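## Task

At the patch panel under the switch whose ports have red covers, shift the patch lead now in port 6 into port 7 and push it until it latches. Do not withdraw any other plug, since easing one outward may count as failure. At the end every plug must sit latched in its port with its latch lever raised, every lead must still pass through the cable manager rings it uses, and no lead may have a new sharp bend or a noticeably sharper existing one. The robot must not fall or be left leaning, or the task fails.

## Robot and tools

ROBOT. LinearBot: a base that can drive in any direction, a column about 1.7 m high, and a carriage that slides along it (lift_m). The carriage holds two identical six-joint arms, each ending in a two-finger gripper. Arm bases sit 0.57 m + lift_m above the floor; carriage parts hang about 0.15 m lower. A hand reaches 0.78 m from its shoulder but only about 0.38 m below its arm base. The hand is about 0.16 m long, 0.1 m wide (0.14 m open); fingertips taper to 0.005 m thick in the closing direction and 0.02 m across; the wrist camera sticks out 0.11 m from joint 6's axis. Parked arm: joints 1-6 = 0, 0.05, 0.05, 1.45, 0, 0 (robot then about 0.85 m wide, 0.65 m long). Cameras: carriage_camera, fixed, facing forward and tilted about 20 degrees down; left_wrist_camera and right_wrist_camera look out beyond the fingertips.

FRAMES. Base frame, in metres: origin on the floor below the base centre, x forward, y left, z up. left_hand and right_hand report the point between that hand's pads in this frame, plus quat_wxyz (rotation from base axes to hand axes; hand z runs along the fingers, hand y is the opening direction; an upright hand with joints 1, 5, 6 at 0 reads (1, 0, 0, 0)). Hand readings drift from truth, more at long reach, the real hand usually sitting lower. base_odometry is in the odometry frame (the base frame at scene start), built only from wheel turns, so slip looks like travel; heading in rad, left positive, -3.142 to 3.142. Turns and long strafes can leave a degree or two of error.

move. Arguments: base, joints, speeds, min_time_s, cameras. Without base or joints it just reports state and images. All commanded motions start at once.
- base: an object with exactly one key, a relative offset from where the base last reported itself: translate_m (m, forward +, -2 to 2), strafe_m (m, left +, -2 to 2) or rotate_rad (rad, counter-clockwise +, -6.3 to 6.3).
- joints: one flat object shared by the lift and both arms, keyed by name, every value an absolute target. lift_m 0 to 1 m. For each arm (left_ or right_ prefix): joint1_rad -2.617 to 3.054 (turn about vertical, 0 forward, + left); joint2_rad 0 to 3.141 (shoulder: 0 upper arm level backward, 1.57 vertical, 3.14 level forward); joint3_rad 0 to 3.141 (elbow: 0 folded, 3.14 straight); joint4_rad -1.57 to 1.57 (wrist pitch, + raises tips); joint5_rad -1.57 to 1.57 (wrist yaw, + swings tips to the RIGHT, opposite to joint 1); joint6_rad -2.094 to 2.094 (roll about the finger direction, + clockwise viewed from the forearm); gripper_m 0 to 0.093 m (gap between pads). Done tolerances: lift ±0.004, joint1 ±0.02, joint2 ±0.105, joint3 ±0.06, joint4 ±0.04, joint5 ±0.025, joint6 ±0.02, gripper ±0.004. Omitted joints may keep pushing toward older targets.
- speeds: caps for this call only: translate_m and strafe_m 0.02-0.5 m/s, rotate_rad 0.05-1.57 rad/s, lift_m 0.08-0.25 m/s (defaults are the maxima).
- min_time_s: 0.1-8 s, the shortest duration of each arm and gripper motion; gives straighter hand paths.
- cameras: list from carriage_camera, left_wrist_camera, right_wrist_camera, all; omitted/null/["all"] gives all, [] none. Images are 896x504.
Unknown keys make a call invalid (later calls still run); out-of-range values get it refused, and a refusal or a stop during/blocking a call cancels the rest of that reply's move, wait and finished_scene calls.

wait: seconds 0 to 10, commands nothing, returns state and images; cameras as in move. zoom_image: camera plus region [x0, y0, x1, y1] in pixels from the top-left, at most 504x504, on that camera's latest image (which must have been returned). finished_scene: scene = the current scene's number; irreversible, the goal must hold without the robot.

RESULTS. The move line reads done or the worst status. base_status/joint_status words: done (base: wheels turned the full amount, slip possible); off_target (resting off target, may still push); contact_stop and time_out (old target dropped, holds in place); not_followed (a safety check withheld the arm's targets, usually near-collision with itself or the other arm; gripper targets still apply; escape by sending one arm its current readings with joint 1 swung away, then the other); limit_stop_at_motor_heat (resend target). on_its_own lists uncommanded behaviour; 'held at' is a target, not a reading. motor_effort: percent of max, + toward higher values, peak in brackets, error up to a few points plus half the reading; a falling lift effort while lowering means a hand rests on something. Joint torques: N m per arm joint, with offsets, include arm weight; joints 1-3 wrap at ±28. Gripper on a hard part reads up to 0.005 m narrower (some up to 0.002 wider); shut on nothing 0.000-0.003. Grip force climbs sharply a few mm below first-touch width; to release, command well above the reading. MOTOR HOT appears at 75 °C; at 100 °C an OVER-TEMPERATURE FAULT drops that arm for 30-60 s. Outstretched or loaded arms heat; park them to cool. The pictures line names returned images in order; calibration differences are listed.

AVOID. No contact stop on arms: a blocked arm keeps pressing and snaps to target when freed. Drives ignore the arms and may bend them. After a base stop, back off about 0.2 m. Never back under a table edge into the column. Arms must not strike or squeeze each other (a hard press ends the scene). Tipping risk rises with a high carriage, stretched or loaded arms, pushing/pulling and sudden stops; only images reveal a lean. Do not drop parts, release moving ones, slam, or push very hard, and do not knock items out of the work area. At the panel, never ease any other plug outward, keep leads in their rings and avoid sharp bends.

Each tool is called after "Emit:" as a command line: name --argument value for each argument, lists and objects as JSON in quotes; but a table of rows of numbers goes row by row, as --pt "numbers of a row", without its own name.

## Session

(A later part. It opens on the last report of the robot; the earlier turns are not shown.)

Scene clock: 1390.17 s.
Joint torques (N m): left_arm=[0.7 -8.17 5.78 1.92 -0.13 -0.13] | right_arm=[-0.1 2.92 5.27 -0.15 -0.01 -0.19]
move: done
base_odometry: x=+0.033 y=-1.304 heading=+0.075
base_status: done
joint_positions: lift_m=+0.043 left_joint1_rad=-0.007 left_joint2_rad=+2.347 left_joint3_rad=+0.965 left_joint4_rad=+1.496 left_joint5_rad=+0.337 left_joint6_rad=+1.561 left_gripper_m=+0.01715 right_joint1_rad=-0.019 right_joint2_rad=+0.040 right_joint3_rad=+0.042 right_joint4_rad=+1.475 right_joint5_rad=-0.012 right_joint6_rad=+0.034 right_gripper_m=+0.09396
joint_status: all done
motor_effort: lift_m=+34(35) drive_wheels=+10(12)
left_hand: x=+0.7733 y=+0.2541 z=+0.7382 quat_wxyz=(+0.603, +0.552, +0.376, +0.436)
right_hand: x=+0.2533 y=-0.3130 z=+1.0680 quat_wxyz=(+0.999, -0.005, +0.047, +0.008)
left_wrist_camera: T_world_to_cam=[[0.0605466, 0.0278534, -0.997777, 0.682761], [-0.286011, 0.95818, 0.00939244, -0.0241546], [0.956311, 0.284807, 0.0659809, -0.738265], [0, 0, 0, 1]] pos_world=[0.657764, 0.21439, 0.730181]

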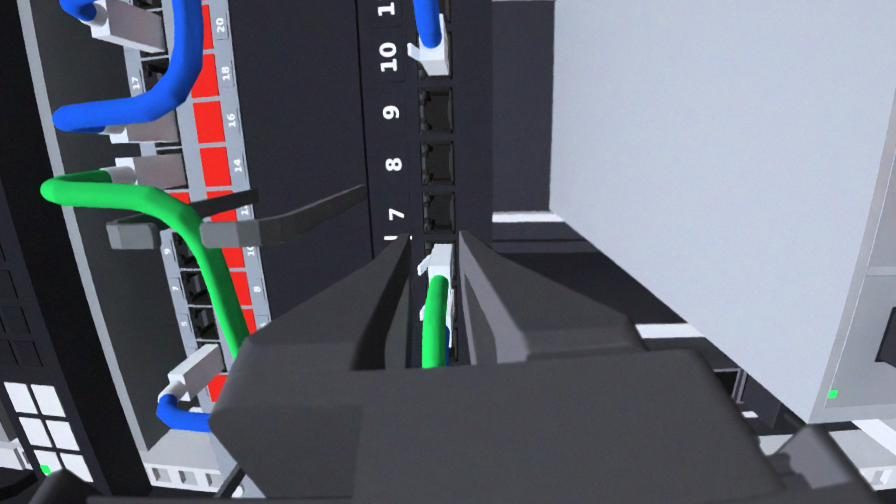

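Emit:
move --base '{"translate_m": 0.0025}' --joints '{"lift_m": 0.0424}' --speeds '{"translate_m": 0.02, "lift_m": 0.08}' --cameras '["left_wrist_camera", "carriage_camera"]'

Emit:
zoom_image --camera "left_wrist_camera" --region '[330, 10, 510, 270]'

Emit:
zoom_image --camera "left_wrist_camera" --region '[380, 200, 500, 380]'

Scene clock: 1402.57 s.
Joint torques (N m): left_arm=[0.69 -8.09 5.76 1.86 -0.13 -0.13] | right_arm=[-0.32 2.86 5.35 -0.24 -0.04 -0.1]
move: done
base_odometry: x=+0.035 y=-1.304 heading=+0.074
base_status: done
joint_positions: lift_m=+0.043 left_joint1_rad=-0.007 left_joint2_rad=+2.347 left_joint3_rad=+0.965 left_joint4_rad=+1.498 left_joint5_rad=+0.337 left_joint6_rad=+1.561 left_gripper_m=+0.01715 right_joint1_rad=-0.019 right_joint2_rad=+0.040 right_joint3_rad=+0.042 right_joint4_rad=+1.475 right_joint5_rad=-0.011 right_joint6_rad=+0.034 right_gripper_m=+0.09396
joint_status: all done
motor_effort: lift_m=+33(34) drive_wheels=+7(14)
left_hand: x=+0.7732 y=+0.2541 z=+0.7382 quat_wxyz=(+0.603, +0.551, +0.376, +0.437)
right_hand: x=+0.2532 y=-0.3131 z=+1.0676 quat_wxyz=(+0.999, -0.004, +0.047, +0.008)
pictures: carriage_camera, left_wrist_camera
carriage_camera: T_world_to_cam=[[-0.031539, -0.999314, -0.0194245, 0.0231781], [-0.335851, 0.0288998, -0.941472, 1.04844], [0.941387, -0.0231694, -0.336532, 0.210071], [0, 0, 0, 1]] pos_world=[0.155091, -0.00227023, 1.05822]
left_wrist_camera: T_world_to_cam=[[0.0624472, 0.0277993, -0.997661, 0.681248], [-0.286044, 0.958176, 0.0087946, -0.0237252], [0.956179, 0.284826, 0.0677872, -0.739384], [0, 0, 0, 1]] pos_world=[0.657655, 0.21439, 0.729984]

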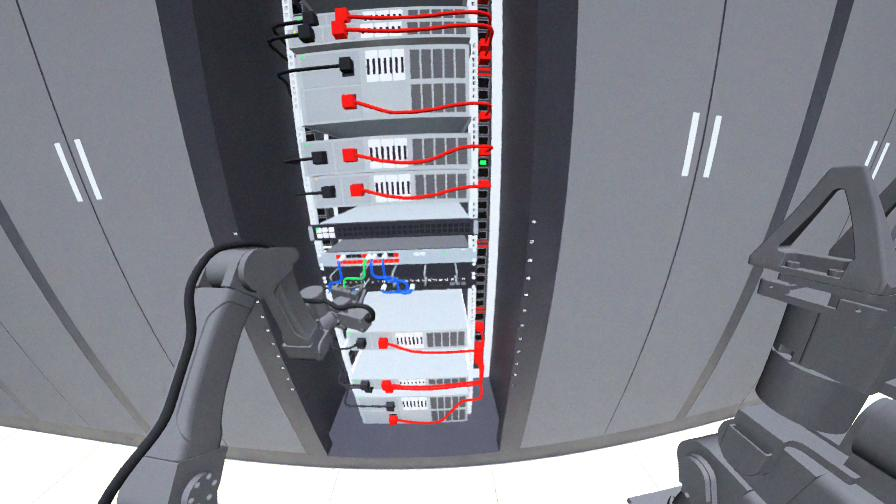

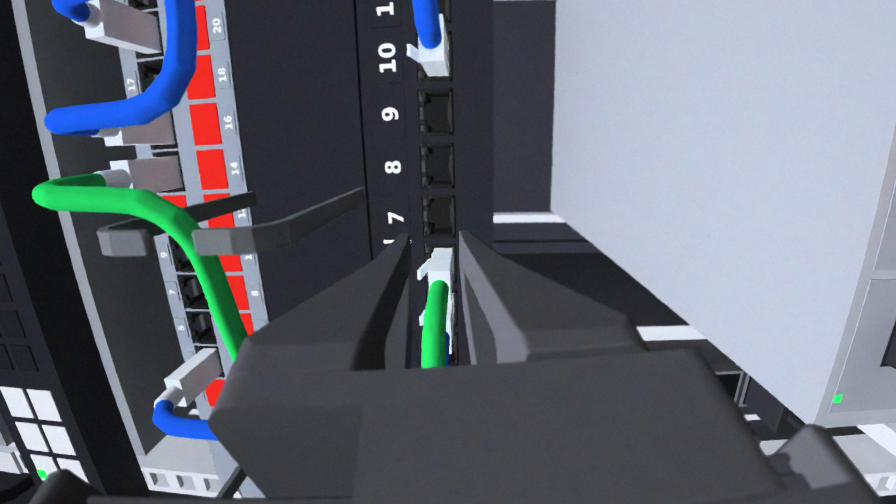

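Scaled by 1.938 (camera's finer frame: 1280x720).

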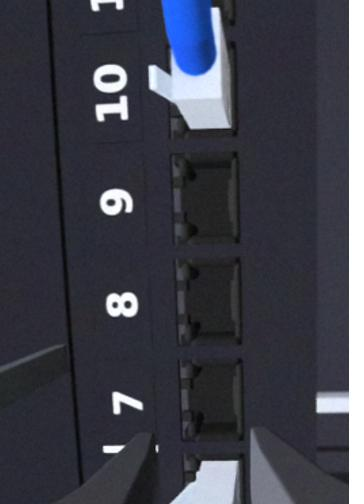

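Scaled by 2.800 (camera's finer frame: 1280x720).

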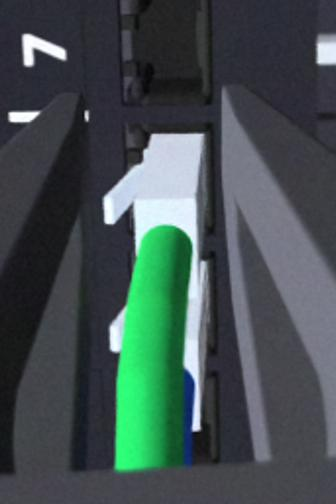

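Emit:
move --joints '{"lift_m": 0.0416}' --speeds '{"lift_m": 0.08}' --cameras '["left_wrist_camera"]'

Emit:
zoom_image --camera "left_wrist_camera" --region '[380, 200, 500, 380]'

Emit:
move --joints '{"left_gripper_m": 0.011}' --min_time_s 1.0 --cameras '["left_wrist_camera"]'

Emit:
zoom_image --camera "left_wrist_camera" --region '[380, 200, 500, 380]'

Scene clock: 1439.37 s.
Joint torques (N m): left_arm=[0.69 -8.09 5.79 1.86 -0.13 -0.13] | right_arm=[-0.21 2.92 5.33 -0.22 0.01 -0.11]
move: done
base_odometry: x=+0.035 y=-1.304 heading=+0.074
base_status: not commanded
joint_positions: lift_m=+0.042 left_joint1_rad=-0.007 left_joint2_rad=+2.347 left_joint3_rad=+0.965 left_joint4_rad=+1.499 left_joint5_rad=+0.337 left_joint6_rad=+1.561 left_gripper_m=+0.01715 right_joint1_rad=-0.019 right_joint2_rad=+0.040 right_joint3_rad=+0.042 right_joint4_rad=+1.475 right_joint5_rad=-0.011 right_joint6_rad=+0.034 right_gripper_m=+0.09396
joint_status: all done
motor_effort: lift_m=+34(35) drive_wheels=+7(8)
left_hand: x=+0.7732 y=+0.2541 z=+0.7376 quat_wxyz=(+0.603, +0.551, +0.375, +0.437)
right_hand: x=+0.2532 y=-0.3131 z=+1.0667 quat_wxyz=(+0.999, -0.004, +0.047, +0.008)
left_wrist_camera: T_world_to_cam=[[0.0636897, 0.0281724, -0.997572, 0.679588], [-0.286174, 0.958137, 0.00878804, -0.0236206], [0.956059, 0.284919, 0.0690857, -0.740218], [0, 0, 0, 1]] pos_world=[0.65765, 0.214389, 0.729285]

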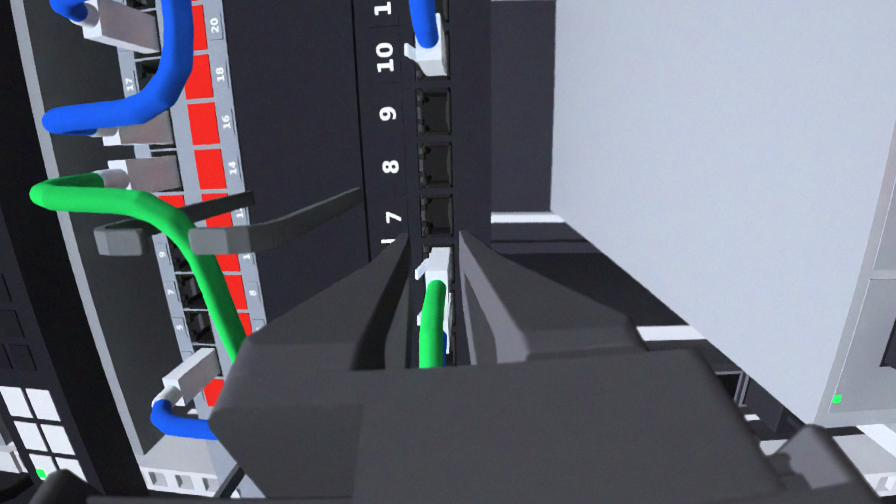

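Scaled by 2.800 (camera's finer frame: 1280x720).

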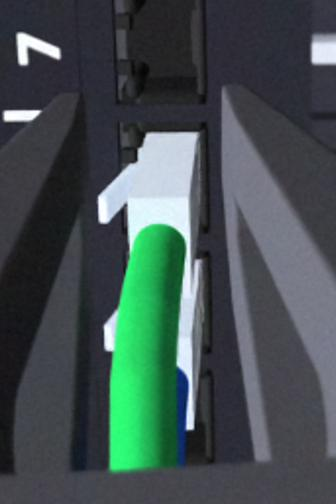

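Scene clock: 1440.63 s.
Joint torques (N m): left_arm=[0.62 -8.17 5.76 1.84 -0.13 -0.16] | right_arm=[-0.14 2.91 5.45 -0.2 0.03 -0.14]
move: done
base_odometry: x=+0.035 y=-1.304 heading=+0.074
base_status: not commanded
joint_positions: lift_m=+0.042 left_joint1_rad=-0.007 left_joint2_rad=+2.347 left_joint3_rad=+0.965 left_joint4_rad=+1.501 left_joint5_rad=+0.337 left_joint6_rad=+1.562 left_gripper_m=+0.01119 right_joint1_rad=-0.019 right_joint2_rad=+0.040 right_joint3_rad=+0.042 right_joint4_rad=+1.475 right_joint5_rad=-0.011 right_joint6_rad=+0.034 right_gripper_m=+0.09396
joint_status: all done
motor_effort: lift_m=+34(34) drive_wheels=+7(9)
left_hand: x=+0.7731 y=+0.2541 z=+0.7380 quat_wxyz=(+0.603, +0.551, +0.374, +0.438)
right_hand: x=+0.2532 y=-0.3131 z=+1.0667 quat_wxyz=(+0.999, -0.004, +0.047, +0.008)
left_wrist_camera: T_world_to_cam=[[0.0660985, 0.0295354, -0.997376, 0.677671], [-0.286294, 0.958096, 0.00939884, -0.0239767], [0.955859, 0.284921, 0.0717845, -0.742051], [0, 0, 0, 1]] pos_world=[0.657639, 0.214383, 0.729386]

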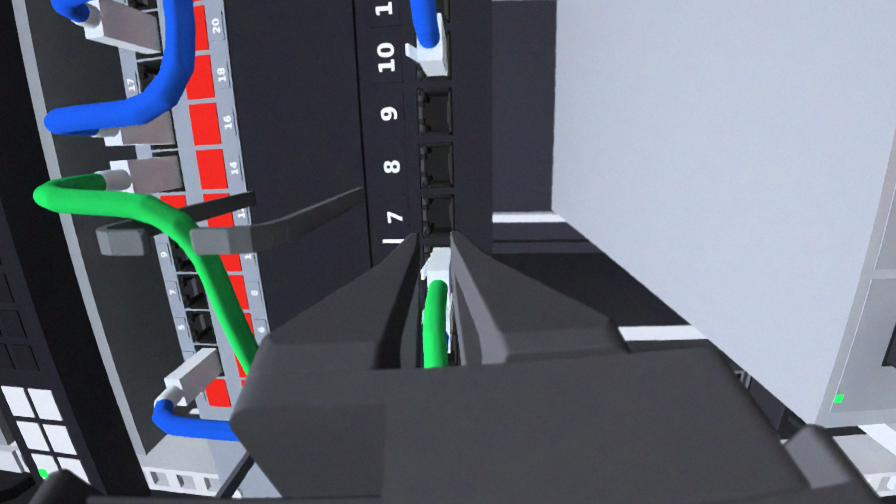

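Scaled by 2.800 (camera's finer frame: 1280x720).

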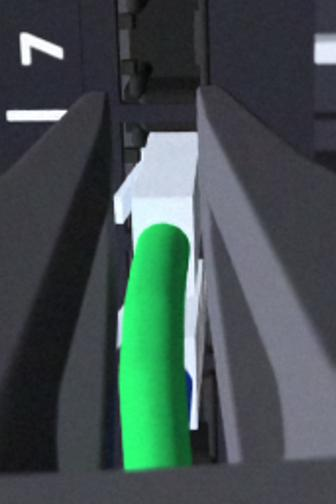

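Emit:
move --joints '{"left_gripper_m": 0.008}' --min_time_s 1.0 --cameras '["left_wrist_camera"]'

Emit:
zoom_image --camera "left_wrist_camera" --region '[380, 200, 500, 380]'

Scene clock: 1449.03 s.
Joint torques (N m): left_arm=[0.66 -8.1 5.78 1.88 -0.12 -0.17] | right_arm=[-0.09 3.06 5.53 -0.22 0.03 -0.11]
move: done
base_odometry: x=+0.035 y=-1.304 heading=+0.074
base_status: not commanded
joint_positions: lift_m=+0.042 left_joint1_rad=-0.007 left_joint2_rad=+2.347 left_joint3_rad=+0.965 left_joint4_rad=+1.496 left_joint5_rad=+0.337 left_joint6_rad=+1.565 left_gripper_m=+0.00828 right_joint1_rad=-0.019 right_joint2_rad=+0.040 right_joint3_rad=+0.042 right_joint4_rad=+1.475 right_joint5_rad=-0.011 right_joint6_rad=+0.034 right_gripper_m=+0.09396
joint_status: all done
motor_effort: lift_m=+34(34) drive_wheels=+7(9)
left_hand: x=+0.7733 y=+0.2541 z=+0.7369 quat_wxyz=(+0.602, +0.553, +0.375, +0.437)
right_hand: x=+0.2532 y=-0.3131 z=+1.0667 quat_wxyz=(+0.999, -0.004, +0.047, +0.008)
left_wrist_camera: T_world_to_cam=[[0.0619779, 0.03175, -0.997572, 0.679238], [-0.286487, 0.958, 0.0126914, -0.0261778], [0.956077, 0.285005, 0.0684707, -0.739851], [0, 0, 0, 1]] pos_world=[0.657758, 0.214373, 0.728579]

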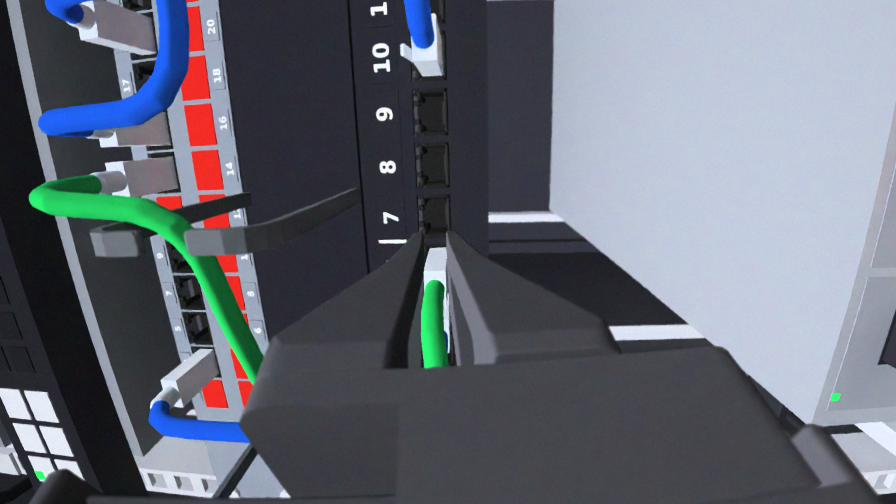

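Scaled by 2.800 (camera's finer frame: 1280x720).

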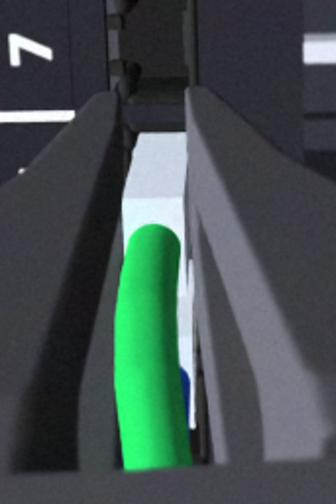

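Emit:
move --joints '{"left_gripper_m": 0.004}' --min_time_s 1.0 --cameras '["left_wrist_camera"]'

Emit:
zoom_image --camera "left_wrist_camera" --region '[380, 200, 500, 380]'

Emit:
move --joints '{"left_gripper_m": 0.001}' --min_time_s 1.0 --cameras '["left_wrist_camera"]'

Emit:
zoom_image --camera "left_wrist_camera" --region '[380, 200, 500, 380]'

Scene clock: 1461.23 s.
Joint torques (N m): left_arm=[0.68 -8.16 5.79 1.9 -0.13 -0.19] | right_arm=[0.03 3.06 5.48 -0.22 -0.04 -0.15]
move: done
base_odometry: x=+0.035 y=-1.304 heading=+0.074
base_status: not commanded
joint_positions: lift_m=+0.042 left_joint1_rad=-0.007 left_joint2_rad=+2.347 left_joint3_rad=+0.965 left_joint4_rad=+1.494 left_joint5_rad=+0.337 left_joint6_rad=+1.566 left_gripper_m=+0.00658 right_joint1_rad=-0.019 right_joint2_rad=+0.040 right_joint3_rad=+0.042 right_joint4_rad=+1.475 right_joint5_rad=-0.011 right_joint6_rad=+0.034 right_gripper_m=+0.09396
joint_status: all done
motor_effort: lift_m=+34(34) drive_wheels=+7(9)
left_hand: x=+0.7733 y=+0.2541 z=+0.7365 quat_wxyz=(+0.601, +0.553, +0.375, +0.438)
right_hand: x=+0.2532 y=-0.3131 z=+1.0667 quat_wxyz=(+0.999, -0.004, +0.047, +0.008)
left_wrist_camera: T_world_to_cam=[[0.0609087, 0.0332153, -0.997591, 0.679339], [-0.286679, 0.957919, 0.014391, -0.0272601], [0.956088, 0.285112, 0.0678677, -0.739424], [0, 0, 0, 1]] pos_world=[0.657762, 0.214367, 0.728277]

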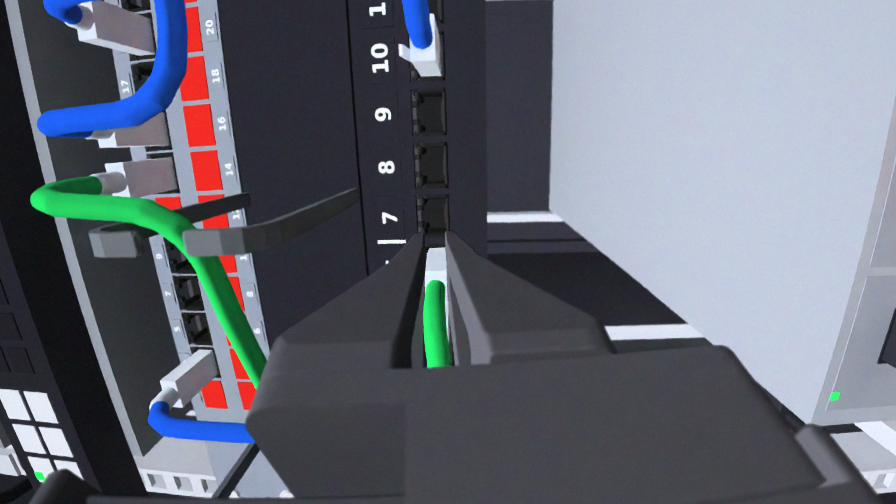

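Scaled by 2.800 (camera's finer frame: 1280x720).

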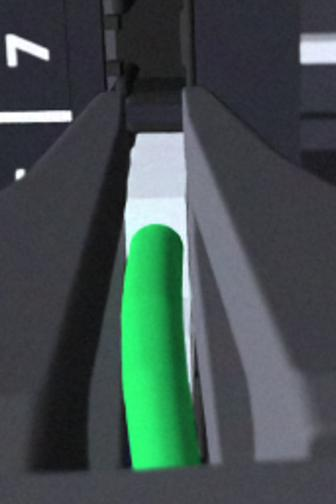

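Scene clock: 1462.50 s.
Joint torques (N m): left_arm=[0.65 -8.14 5.79 1.91 -0.13 -0.2] | right_arm=[-0.29 3.04 5.33 -0.17 0.04 -0.11]
move: off_target
base_odometry: x=+0.035 y=-1.304 heading=+0.074
base_status: not commanded
joint_positions: lift_m=+0.042 left_joint1_rad=-0.007 left_joint2_rad=+2.347 left_joint3_rad=+0.965 left_joint4_rad=+1.494 left_joint5_rad=+0.337 left_joint6_rad=+1.566 left_gripper_m=+0.00658 right_joint1_rad=-0.019 right_joint2_rad=+0.040 right_joint3_rad=+0.042 right_joint4_rad=+1.475 right_joint5_rad=-0.011 right_joint6_rad=+0.034 right_gripper_m=+0.09396
joint_status: left_gripper_m off_target (ended at +0.00658, target +0.00100)
motor_effort: lift_m=+34(34) drive_wheels=+8(8)
left_hand: x=+0.7733 y=+0.2541 z=+0.7365 quat_wxyz=(+0.601, +0.553, +0.375, +0.438)
right_hand: x=+0.2532 y=-0.3131 z=+1.0667 quat_wxyz=(+0.999, -0.004, +0.047, +0.008)
left_wrist_camera: T_world_to_cam=[[0.0609087, 0.0332153, -0.997591, 0.679339], [-0.286679, 0.957919, 0.014391, -0.0272601], [0.956088, 0.285112, 0.0678677, -0.739424], [0, 0, 0, 1]] pos_world=[0.657762, 0.214367, 0.728277]

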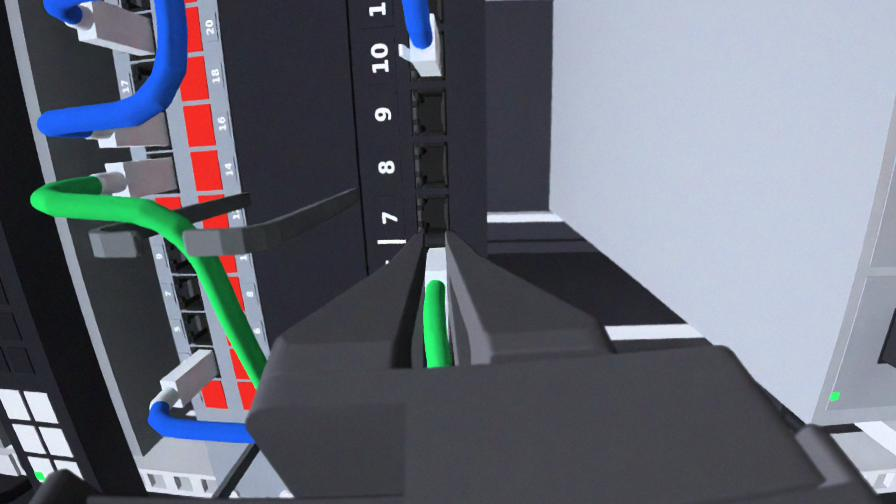

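Scaled by 2.800 (camera's finer frame: 1280x720).

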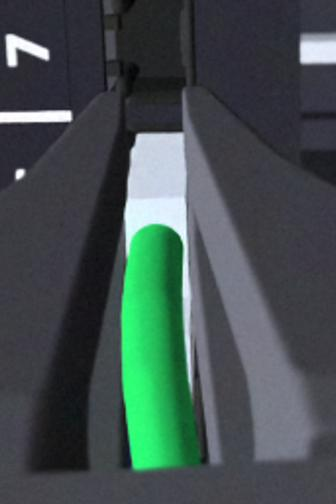

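Emit:
move --base '{"translate_m": -0.006}' --speeds '{"translate_m": 0.02}' --cameras '["left_wrist_camera"]'

Emit:
zoom_image --camera "left_wrist_camera" --region '[380, 200, 500, 380]'

Emit:
zoom_image --camera "left_wrist_camera" --region '[330, 10, 510, 270]'

Scene clock: 1471.60 s.
Joint torques (N m): left_arm=[0.68 -8.23 4.01 2.24 -0.11 -0.2] | right_arm=[-0.08 3.04 5.38 -0.22 0.01 -0.12]
move: done
base_odometry: x=+0.029 y=-1.305 heading=+0.073
base_status: done
joint_positions: lift_m=+0.042 left_joint1_rad=-0.007 left_joint2_rad=+2.347 left_joint3_rad=+0.987 left_joint4_rad=+1.464 left_joint5_rad=+0.335 left_joint6_rad=+1.566 left_gripper_m=+0.00649 right_joint1_rad=-0.019 right_joint2_rad=+0.040 right_joint3_rad=+0.042 right_joint4_rad=+1.475 right_joint5_rad=-0.011 right_joint6_rad=+0.034 right_gripper_m=+0.09396
joint_status: not commanded
motor_effort: lift_m=+34(34) drive_wheels=-5(9)
left_hand: x=+0.7785 y=+0.2543 z=+0.7367 quat_wxyz=(+0.599, +0.555, +0.379, +0.436)
right_hand: x=+0.2533 y=-0.3131 z=+1.0667 quat_wxyz=(+0.999, -0.004, +0.047, +0.008)
left_wrist_camera: T_world_to_cam=[[0.0517063, 0.0331618, -0.998112, 0.686796], [-0.288347, 0.957377, 0.0168709, -0.0264616], [0.956129, 0.286931, 0.0590646, -0.738547], [0, 0, 0, 1]] pos_world=[0.663004, 0.21447, 0.729567]

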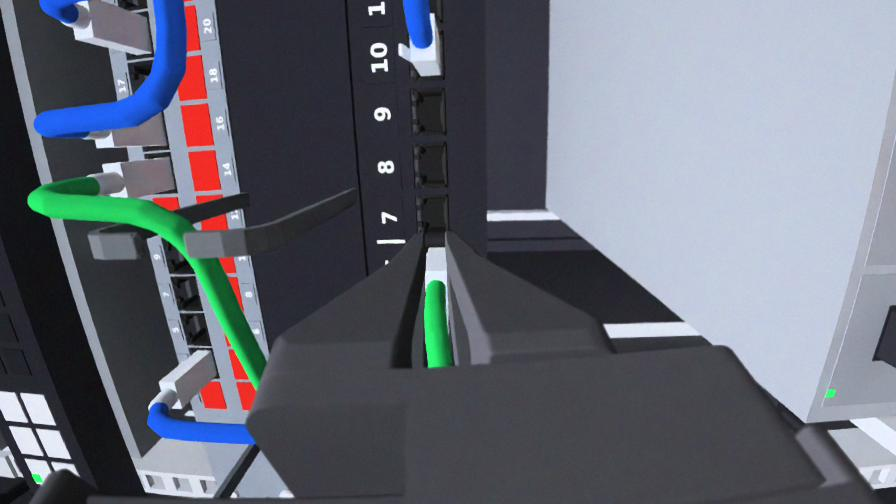

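Scaled by 2.800 (camera's finer frame: 1280x720).

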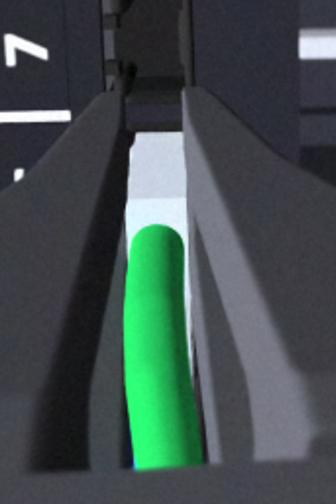

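Scaled by 1.938 (camera's finer frame: 1280x720).

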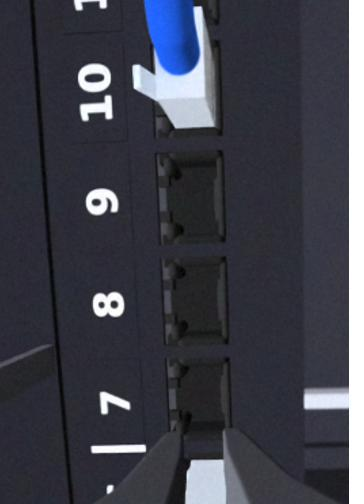

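Emit:
move --base '{"translate_m": -0.003}' --speeds '{"translate_m": 0.02}' --cameras '["left_wrist_camera"]'

Emit:
zoom_image --camera "left_wrist_camera" --region '[380, 200, 500, 380]'

Scene clock: 1481.63 s.
Joint torques (N m): left_arm=[0.72 -8.2 3.64 2.29 -0.03 -0.2] | right_arm=[-0.27 2.99 5.48 -0.19 0.01 -0.11]
move: done
base_odometry: x=+0.026 y=-1.305 heading=+0.073
base_status: done
joint_positions: lift_m=+0.042 left_joint1_rad=-0.007 left_joint2_rad=+2.347 left_joint3_rad=+0.990 left_joint4_rad=+1.460 left_joint5_rad=+0.331 left_joint6_rad=+1.566 left_gripper_m=+0.00642 right_joint1_rad=-0.019 right_joint2_rad=+0.040 right_joint3_rad=+0.042 right_joint4_rad=+1.474 right_joint5_rad=-0.011 right_joint6_rad=+0.034 right_gripper_m=+0.09396
joint_status: not commanded
motor_effort: lift_m=+34(34) drive_wheels=-5(12)
left_hand: x=+0.7795 y=+0.2549 z=+0.7368 quat_wxyz=(+0.598, +0.554, +0.380, +0.436)
right_hand: x=+0.2534 y=-0.3131 z=+1.0667 quat_wxyz=(+0.999, -0.004, +0.047, +0.008)
left_wrist_camera: T_world_to_cam=[[0.0504477, 0.0329289, -0.998184, 0.687875], [-0.292298, 0.95618, 0.0167707, -0.0231982], [0.954996, 0.290921, 0.0578621, -0.738847], [0, 0, 0, 1]] pos_world=[0.664113, 0.214477, 0.729766]

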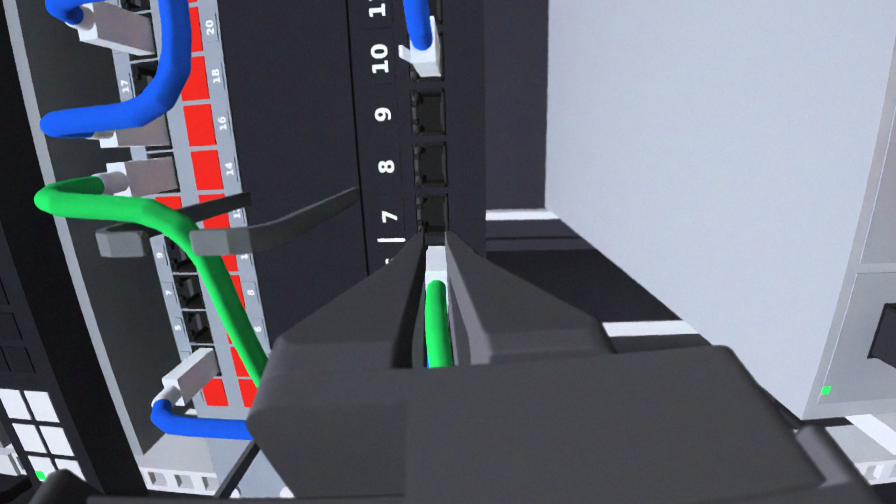

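Scaled by 2.800 (camera's finer frame: 1280x720).

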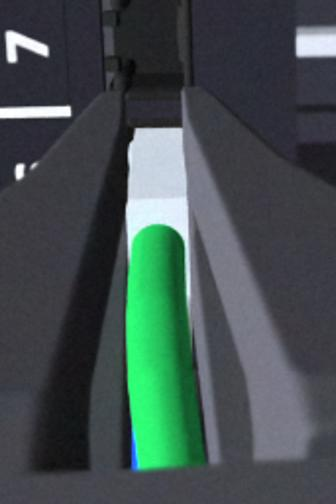

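Emit:
move --base '{"translate_m": -0.004}' --speeds '{"translate_m": 0.02}' --cameras '["left_wrist_camera"]'

Emit:
zoom_image --camera "left_wrist_camera" --region '[380, 200, 500, 380]'

Scene clock: 1490.30 s.
Joint torques (N m): left_arm=[0.66 -8.25 4.1 2.22 -0.05 -0.2] | right_arm=[-0.17 3.06 5.35 -0.22 0.02 -0.11]
move: done
base_odometry: x=+0.023 y=-1.306 heading=+0.073
base_status: done
joint_positions: lift_m=+0.042 left_joint1_rad=-0.007 left_joint2_rad=+2.347 left_joint3_rad=+0.986 left_joint4_rad=+1.465 left_joint5_rad=+0.330 left_joint6_rad=+1.566 left_gripper_m=+0.00638 right_joint1_rad=-0.019 right_joint2_rad=+0.040 right_joint3_rad=+0.042 right_joint4_rad=+1.474 right_joint5_rad=-0.011 right_joint6_rad=+0.034 right_gripper_m=+0.09396
joint_status: not commanded
motor_effort: lift_m=+34(34) drive_wheels=-5(13)
left_hand: x=+0.7786 y=+0.2549 z=+0.7366 quat_wxyz=(+0.598, +0.554, +0.380, +0.437)
right_hand: x=+0.2535 y=-0.3131 z=+1.0667 quat_wxyz=(+0.999, -0.004, +0.048, +0.008)
left_wrist_camera: T_world_to_cam=[[0.051604, 0.0328889, -0.998126, 0.686814], [-0.292716, 0.956059, 0.016369, -0.0229282], [0.954806, 0.291323, 0.0589636, -0.738854], [0, 0, 0, 1]] pos_world=[0.663308, 0.214577, 0.729468]

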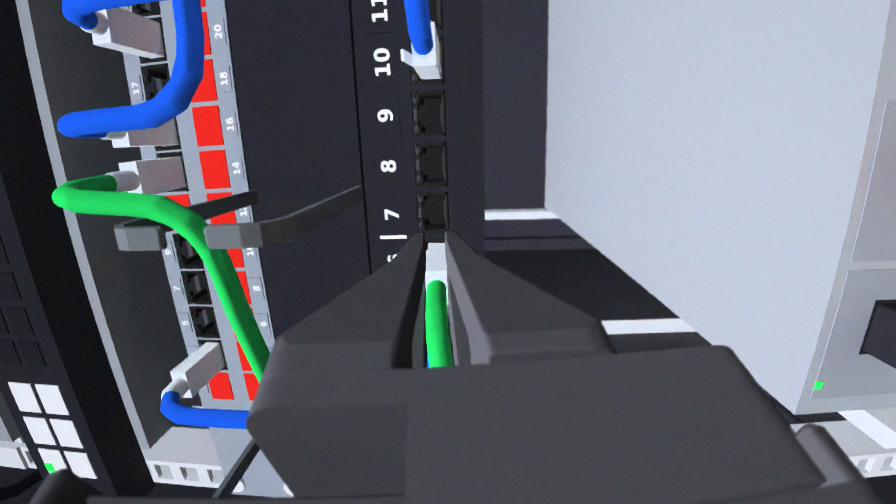

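Scaled by 2.800 (camera's finer frame: 1280x720).

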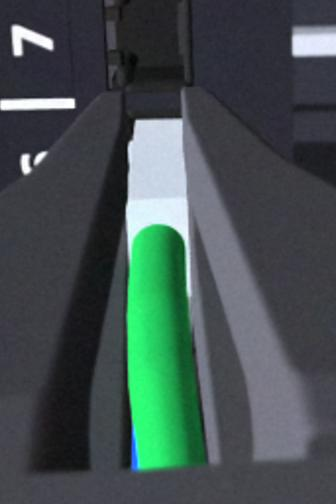

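Emit:
move --base '{"translate_m": -0.005}' --speeds '{"translate_m": 0.02}' --cameras '["left_wrist_camera"]'

Emit:
zoom_image --camera "left_wrist_camera" --region '[380, 200, 500, 380]'

Scene clock: 1496.17 s.
Joint torques (N m): left_arm=[0.69 -8.25 3.99 1.98 -0.06 -0.19] | right_arm=[-0.13 3.02 5.45 -0.17 -0.01 -0.19]
move: done
base_odometry: x=+0.018 y=-1.306 heading=+0.073
base_status: done
joint_positions: lift_m=+0.042 left_joint1_rad=-0.007 left_joint2_rad=+2.347 left_joint3_rad=+0.986 left_joint4_rad=+1.486 left_joint5_rad=+0.331 left_joint6_rad=+1.566 left_gripper_m=+0.00636 right_joint1_rad=-0.019 right_joint2_rad=+0.040 right_joint3_rad=+0.042 right_joint4_rad=+1.473 right_joint5_rad=-0.011 right_joint6_rad=+0.034 right_gripper_m=+0.09396
joint_status: not commanded
motor_effort: lift_m=+34(34) drive_wheels=-5(12)
left_hand: x=+0.7780 y=+0.2549 z=+0.7416 quat_wxyz=(+0.603, +0.549, +0.373, +0.443)
right_hand: x=+0.2537 y=-0.3131 z=+1.0667 quat_wxyz=(+0.999, -0.004, +0.048, +0.008)
left_wrist_camera: T_world_to_cam=[[0.0728962, 0.0327402, -0.996802, 0.674411], [-0.292588, 0.956186, 0.0100091, -0.0184763], [0.953456, 0.290923, 0.0792817, -0.752402], [0, 0, 0, 1]] pos_world=[0.662814, 0.214477, 0.73209]

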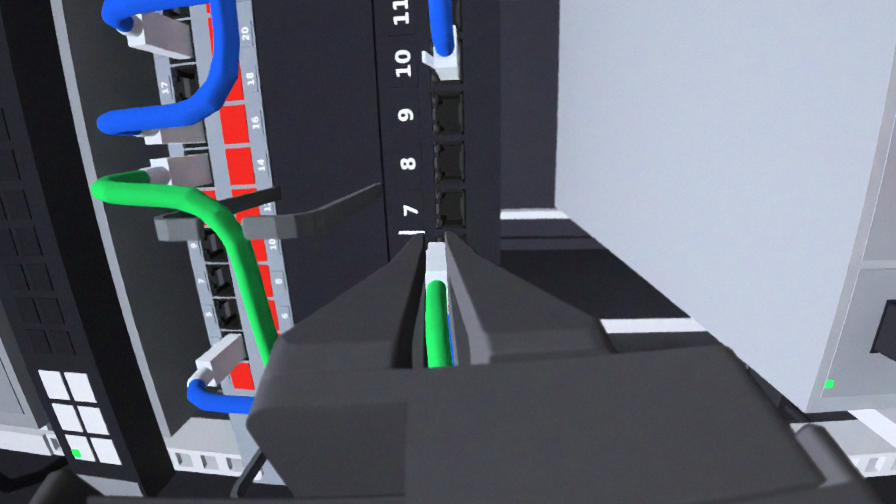

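Scaled by 2.800 (camera's finer frame: 1280x720).

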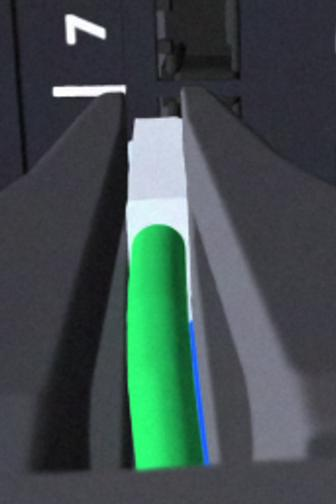

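Emit:
zoom_image --camera "left_wrist_camera" --region '[330, 10, 510, 270]'

Emit:
zoom_image --camera "left_wrist_camera" --region '[390, 220, 480, 300]'

Scaled by 1.938 (camera's finer frame: 1280x720).

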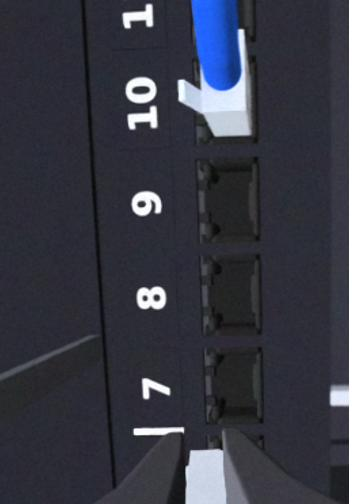

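Scaled by 5.600 (camera's finer frame: 1280x720).

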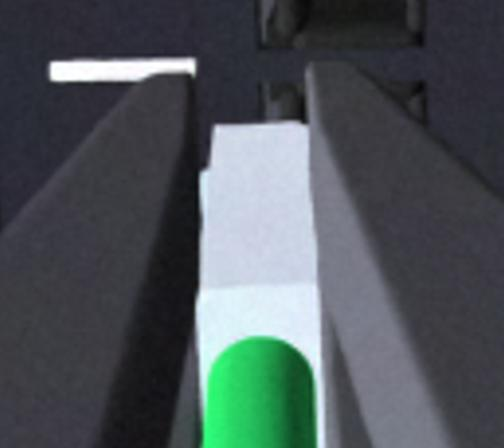

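Emit:
move --joints '{"lift_m": 0.0364}' --speeds '{"lift_m": 0.08}' --cameras '["left_wrist_camera"]'

Emit:
zoom_image --camera "left_wrist_camera" --region '[330, 10, 510, 270]'

Emit:
zoom_image --camera "left_wrist_camera" --region '[390, 220, 480, 300]'

Scene clock: 1565.73 s.
Joint torques (N m): left_arm=[0.81 -8.23 4.11 1.9 -0.06 -0.2] | right_arm=[-0.23 3.02 5.38 -0.16 0.01 -0.15]
move: done
base_odometry: x=+0.018 y=-1.306 heading=+0.073
base_status: not commanded
joint_positions: lift_m=+0.037 left_joint1_rad=-0.007 left_joint2_rad=+2.348 left_joint3_rad=+0.985 left_joint4_rad=+1.494 left_joint5_rad=+0.331 left_joint6_rad=+1.566 left_gripper_m=+0.00636 right_joint1_rad=-0.019 right_joint2_rad=+0.040 right_joint3_rad=+0.042 right_joint4_rad=+1.473 right_joint5_rad=-0.011 right_joint6_rad=+0.034 right_gripper_m=+0.09396
joint_status: all done
motor_effort: lift_m=+36(38) drive_wheels=-4(6)
left_hand: x=+0.7776 y=+0.2549 z=+0.7372 quat_wxyz=(+0.604, +0.548, +0.372, +0.444)
right_hand: x=+0.2537 y=-0.3131 z=+1.0613 quat_wxyz=(+0.999, -0.004, +0.048, +0.008)
left_wrist_camera: T_world_to_cam=[[0.0785557, 0.0327177, -0.996373, 0.6653], [-0.292644, 0.956185, 0.00832545, -0.0172589], [0.952989, 0.290929, 0.0846885, -0.755311], [0, 0, 0, 1]] pos_world=[0.66249, 0.214478, 0.726996]

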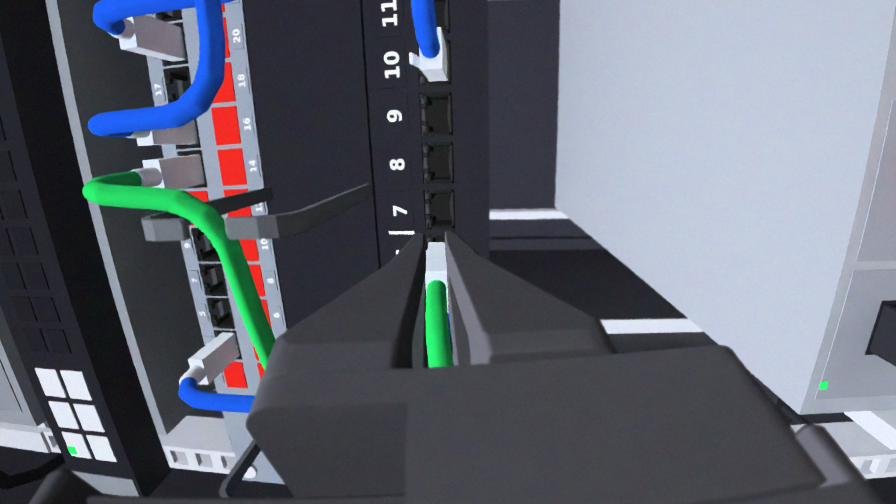

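Scaled by 1.938 (camera's finer frame: 1280x720).

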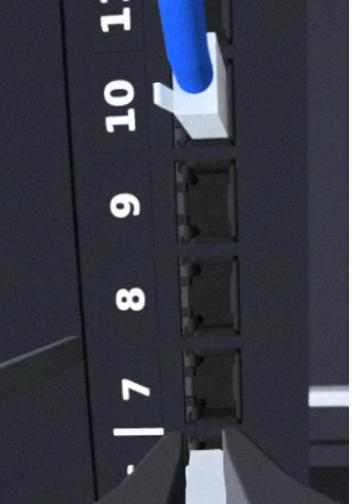

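Scaled by 5.600 (camera's finer frame: 1280x720).

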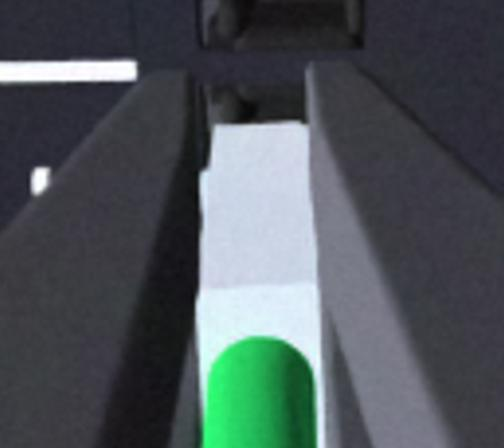

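Emit:
move --joints '{"left_joint4_rad": 1.472, "lift_m": 0.0384}' --speeds '{"lift_m": 0.08}' --min_time_s 1.0 --cameras '["left_wrist_camera"]'

Emit:
zoom_image --camera "left_wrist_camera" --region '[330, 10, 510, 270]'

Emit:
zoom_image --camera "left_wrist_camera" --region '[390, 220, 480, 300]'

Scene clock: 1597.43 s.
Joint torques (N m): left_arm=[0.72 -8.38 4.11 1.75 -0.07 -0.2] | right_arm=[-0.08 2.99 5.3 -0.18 0.04 -0.13]
move: done
MOTOR HOT: joint 2 (shoulder) of the left arm reports 78 °C; the controller stops that arm at 100 °C. To cool a motor, set the load down, stop pushing, or move to a pose that needs little force.
base_odometry: x=+0.018 y=-1.306 heading=+0.073
base_status: not commanded
joint_positions: lift_m=+0.038 left_joint1_rad=-0.007 left_joint2_rad=+2.348 left_joint3_rad=+0.985 left_joint4_rad=+1.485 left_joint5_rad=+0.331 left_joint6_rad=+1.566 left_gripper_m=+0.00636 right_joint1_rad=-0.019 right_joint2_rad=+0.040 right_joint3_rad=+0.042 right_joint4_rad=+1.473 right_joint5_rad=-0.011 right_joint6_rad=+0.034 right_gripper_m=+0.09396
joint_status: all done
motor_effort: lift_m=+44(48) drive_wheels=-4(6)
left_hand: x=+0.7779 y=+0.2549 z=+0.7365 quat_wxyz=(+0.602, +0.550, +0.374, +0.442)
right_hand: x=+0.2537 y=-0.3131 z=+1.0626 quat_wxyz=(+0.999, -0.004, +0.048, +0.008)
left_wrist_camera: T_world_to_cam=[[0.0702726, 0.0327675, -0.996989, 0.671499], [-0.292566, 0.956184, 0.0108049, -0.019047], [0.95366, 0.290926, 0.0767802, -0.750253], [0, 0, 0, 1]] pos_world=[0.662726, 0.214477, 0.727288]

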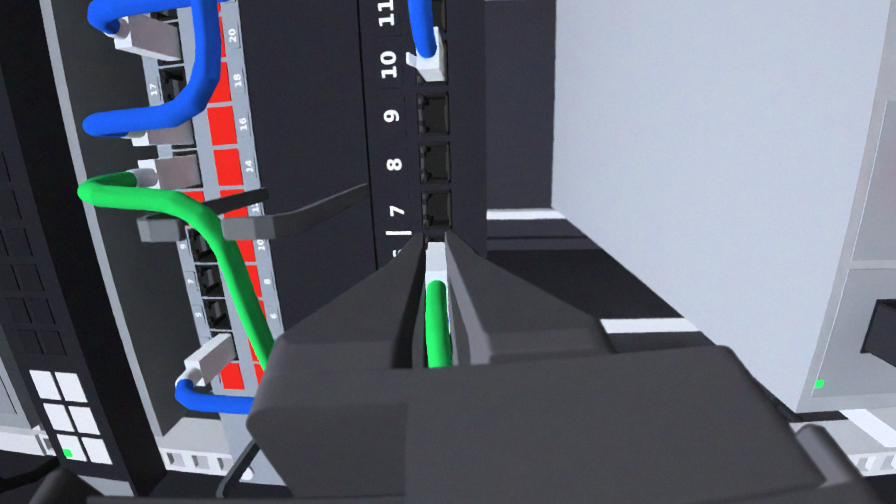

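Scaled by 1.938 (camera's finer frame: 1280x720).

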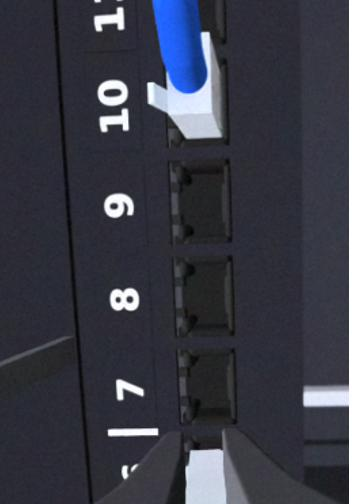

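Scaled by 5.600 (camera's finer frame: 1280x720).

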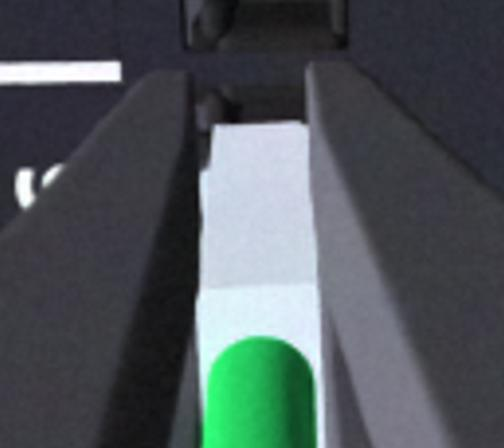

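Emit:
move --base '{"strafe_m": -0.018}' --speeds '{"strafe_m": 0.03}' --cameras '["left_wrist_camera"]'

Emit:
zoom_image --camera "left_wrist_camera" --region '[330, 10, 510, 270]'

Emit:
zoom_image --camera "left_wrist_camera" --region '[390, 220, 480, 300]'

Scene clock: 1611.77 s.
Joint torques (N m): left_arm=[0.5 -8.32 4.15 1.89 -0.05 -0.2] | right_arm=[-0.21 2.89 5.35 -0.24 0.01 -0.09]
move: done
MOTOR HOT: still on. Joint 2 (shoulder) of the left arm reports 78 °C.
base_odometry: x=+0.019 y=-1.324 heading=+0.074
base_status: done
joint_positions: lift_m=+0.038 left_joint1_rad=-0.006 left_joint2_rad=+2.348 left_joint3_rad=+0.985 left_joint4_rad=+1.474 left_joint5_rad=+0.331 left_joint6_rad=+1.566 left_gripper_m=+0.00636 right_joint1_rad=-0.019 right_joint2_rad=+0.040 right_joint3_rad=+0.042 right_joint4_rad=+1.473 right_joint5_rad=-0.011 right_joint6_rad=+0.034 right_gripper_m=+0.09396
joint_status: not commanded
motor_effort: lift_m=+44(44) drive_wheels=-7(14)
left_hand: x=+0.7782 y=+0.2554 z=+0.7338 quat_wxyz=(+0.600, +0.552, +0.378, +0.439)
right_hand: x=+0.2537 y=-0.3131 z=+1.0626 quat_wxyz=(+0.999, -0.004, +0.048, +0.008)
left_wrist_camera: T_world_to_cam=[[0.0588037, 0.0329459, -0.997726, 0.678157], [-0.293141, 0.955962, 0.0142897, -0.021537], [0.954259, 0.291634, 0.065872, -0.743161], [0, 0, 0, 1]] pos_world=[0.662977, 0.214978, 0.725876]

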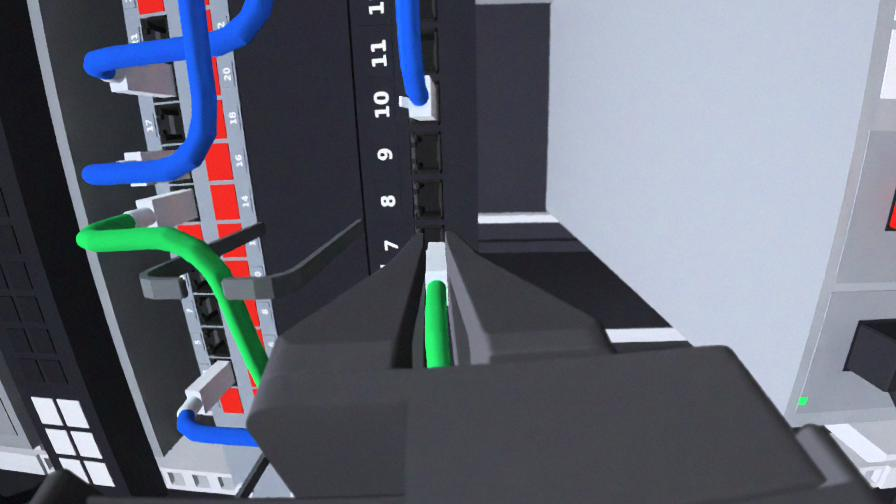

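Scaled by 1.938 (camera's finer frame: 1280x720).

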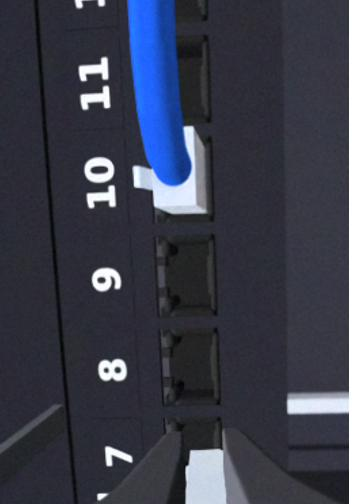

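Scaled by 5.600 (camera's finer frame: 1280x720).

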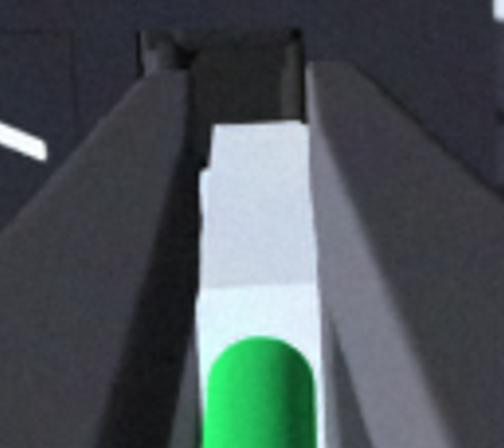

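Emit:
move --base '{"strafe_m": -0.0035}' --joints '{"lift_m": 0.0409}' --speeds '{"strafe_m": 0.03, "lift_m": 0.08}' --cameras '["left_wrist_camera"]'

Emit:
zoom_image --camera "left_wrist_camera" --region '[330, 10, 510, 270]'

Emit:
zoom_image --camera "left_wrist_camera" --region '[390, 220, 480, 300]'

Scene clock: 1634.23 s.
Joint torques (N m): left_arm=[0.23 -8.32 4.19 1.96 -0.05 -0.19] | right_arm=[-0.09 2.95 5.46 -0.2 0.01 -0.15]
move: done
MOTOR HOT: still on. Joint 2 (shoulder) of the left arm reports 79 °C.
base_odometry: x=+0.020 y=-1.327 heading=+0.075
base_status: done
joint_positions: lift_m=+0.040 left_joint1_rad=-0.003 left_joint2_rad=+2.348 left_joint3_rad=+0.984 left_joint4_rad=+1.467 left_joint5_rad=+0.331 left_joint6_rad=+1.566 left_gripper_m=+0.00636 right_joint1_rad=-0.019 right_joint2_rad=+0.040 right_joint3_rad=+0.042 right_joint4_rad=+1.473 right_joint5_rad=-0.011 right_joint6_rad=+0.034 right_gripper_m=+0.09396
joint_status: all done
motor_effort: lift_m=+44(50) drive_wheels=-7(13)
left_hand: x=+0.7785 y=+0.2573 z=+0.7345 quat_wxyz=(+0.598, +0.553, +0.381, +0.438)
right_hand: x=+0.2538 y=-0.3131 z=+1.0651 quat_wxyz=(+0.999, -0.004, +0.048, +0.008)
left_wrist_camera: T_world_to_cam=[[0.0514475, 0.0331829, -0.998124, 0.684794], [-0.296325, 0.954945, 0.0164736, -0.0221553], [0.9537, 0.294922, 0.0589625, -0.739339], [0, 0, 0, 1]] pos_world=[0.663312, 0.216481, 0.727468]

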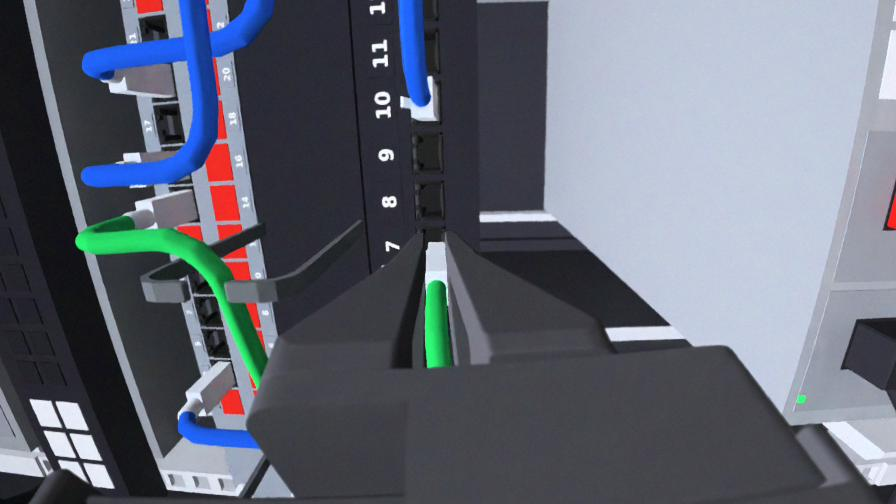

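Scaled by 1.938 (camera's finer frame: 1280x720).

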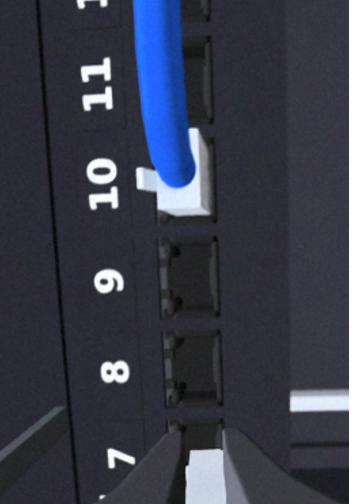

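Scaled by 5.600 (camera's finer frame: 1280x720).

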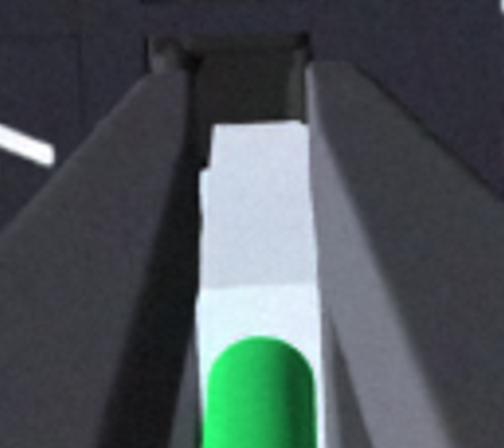

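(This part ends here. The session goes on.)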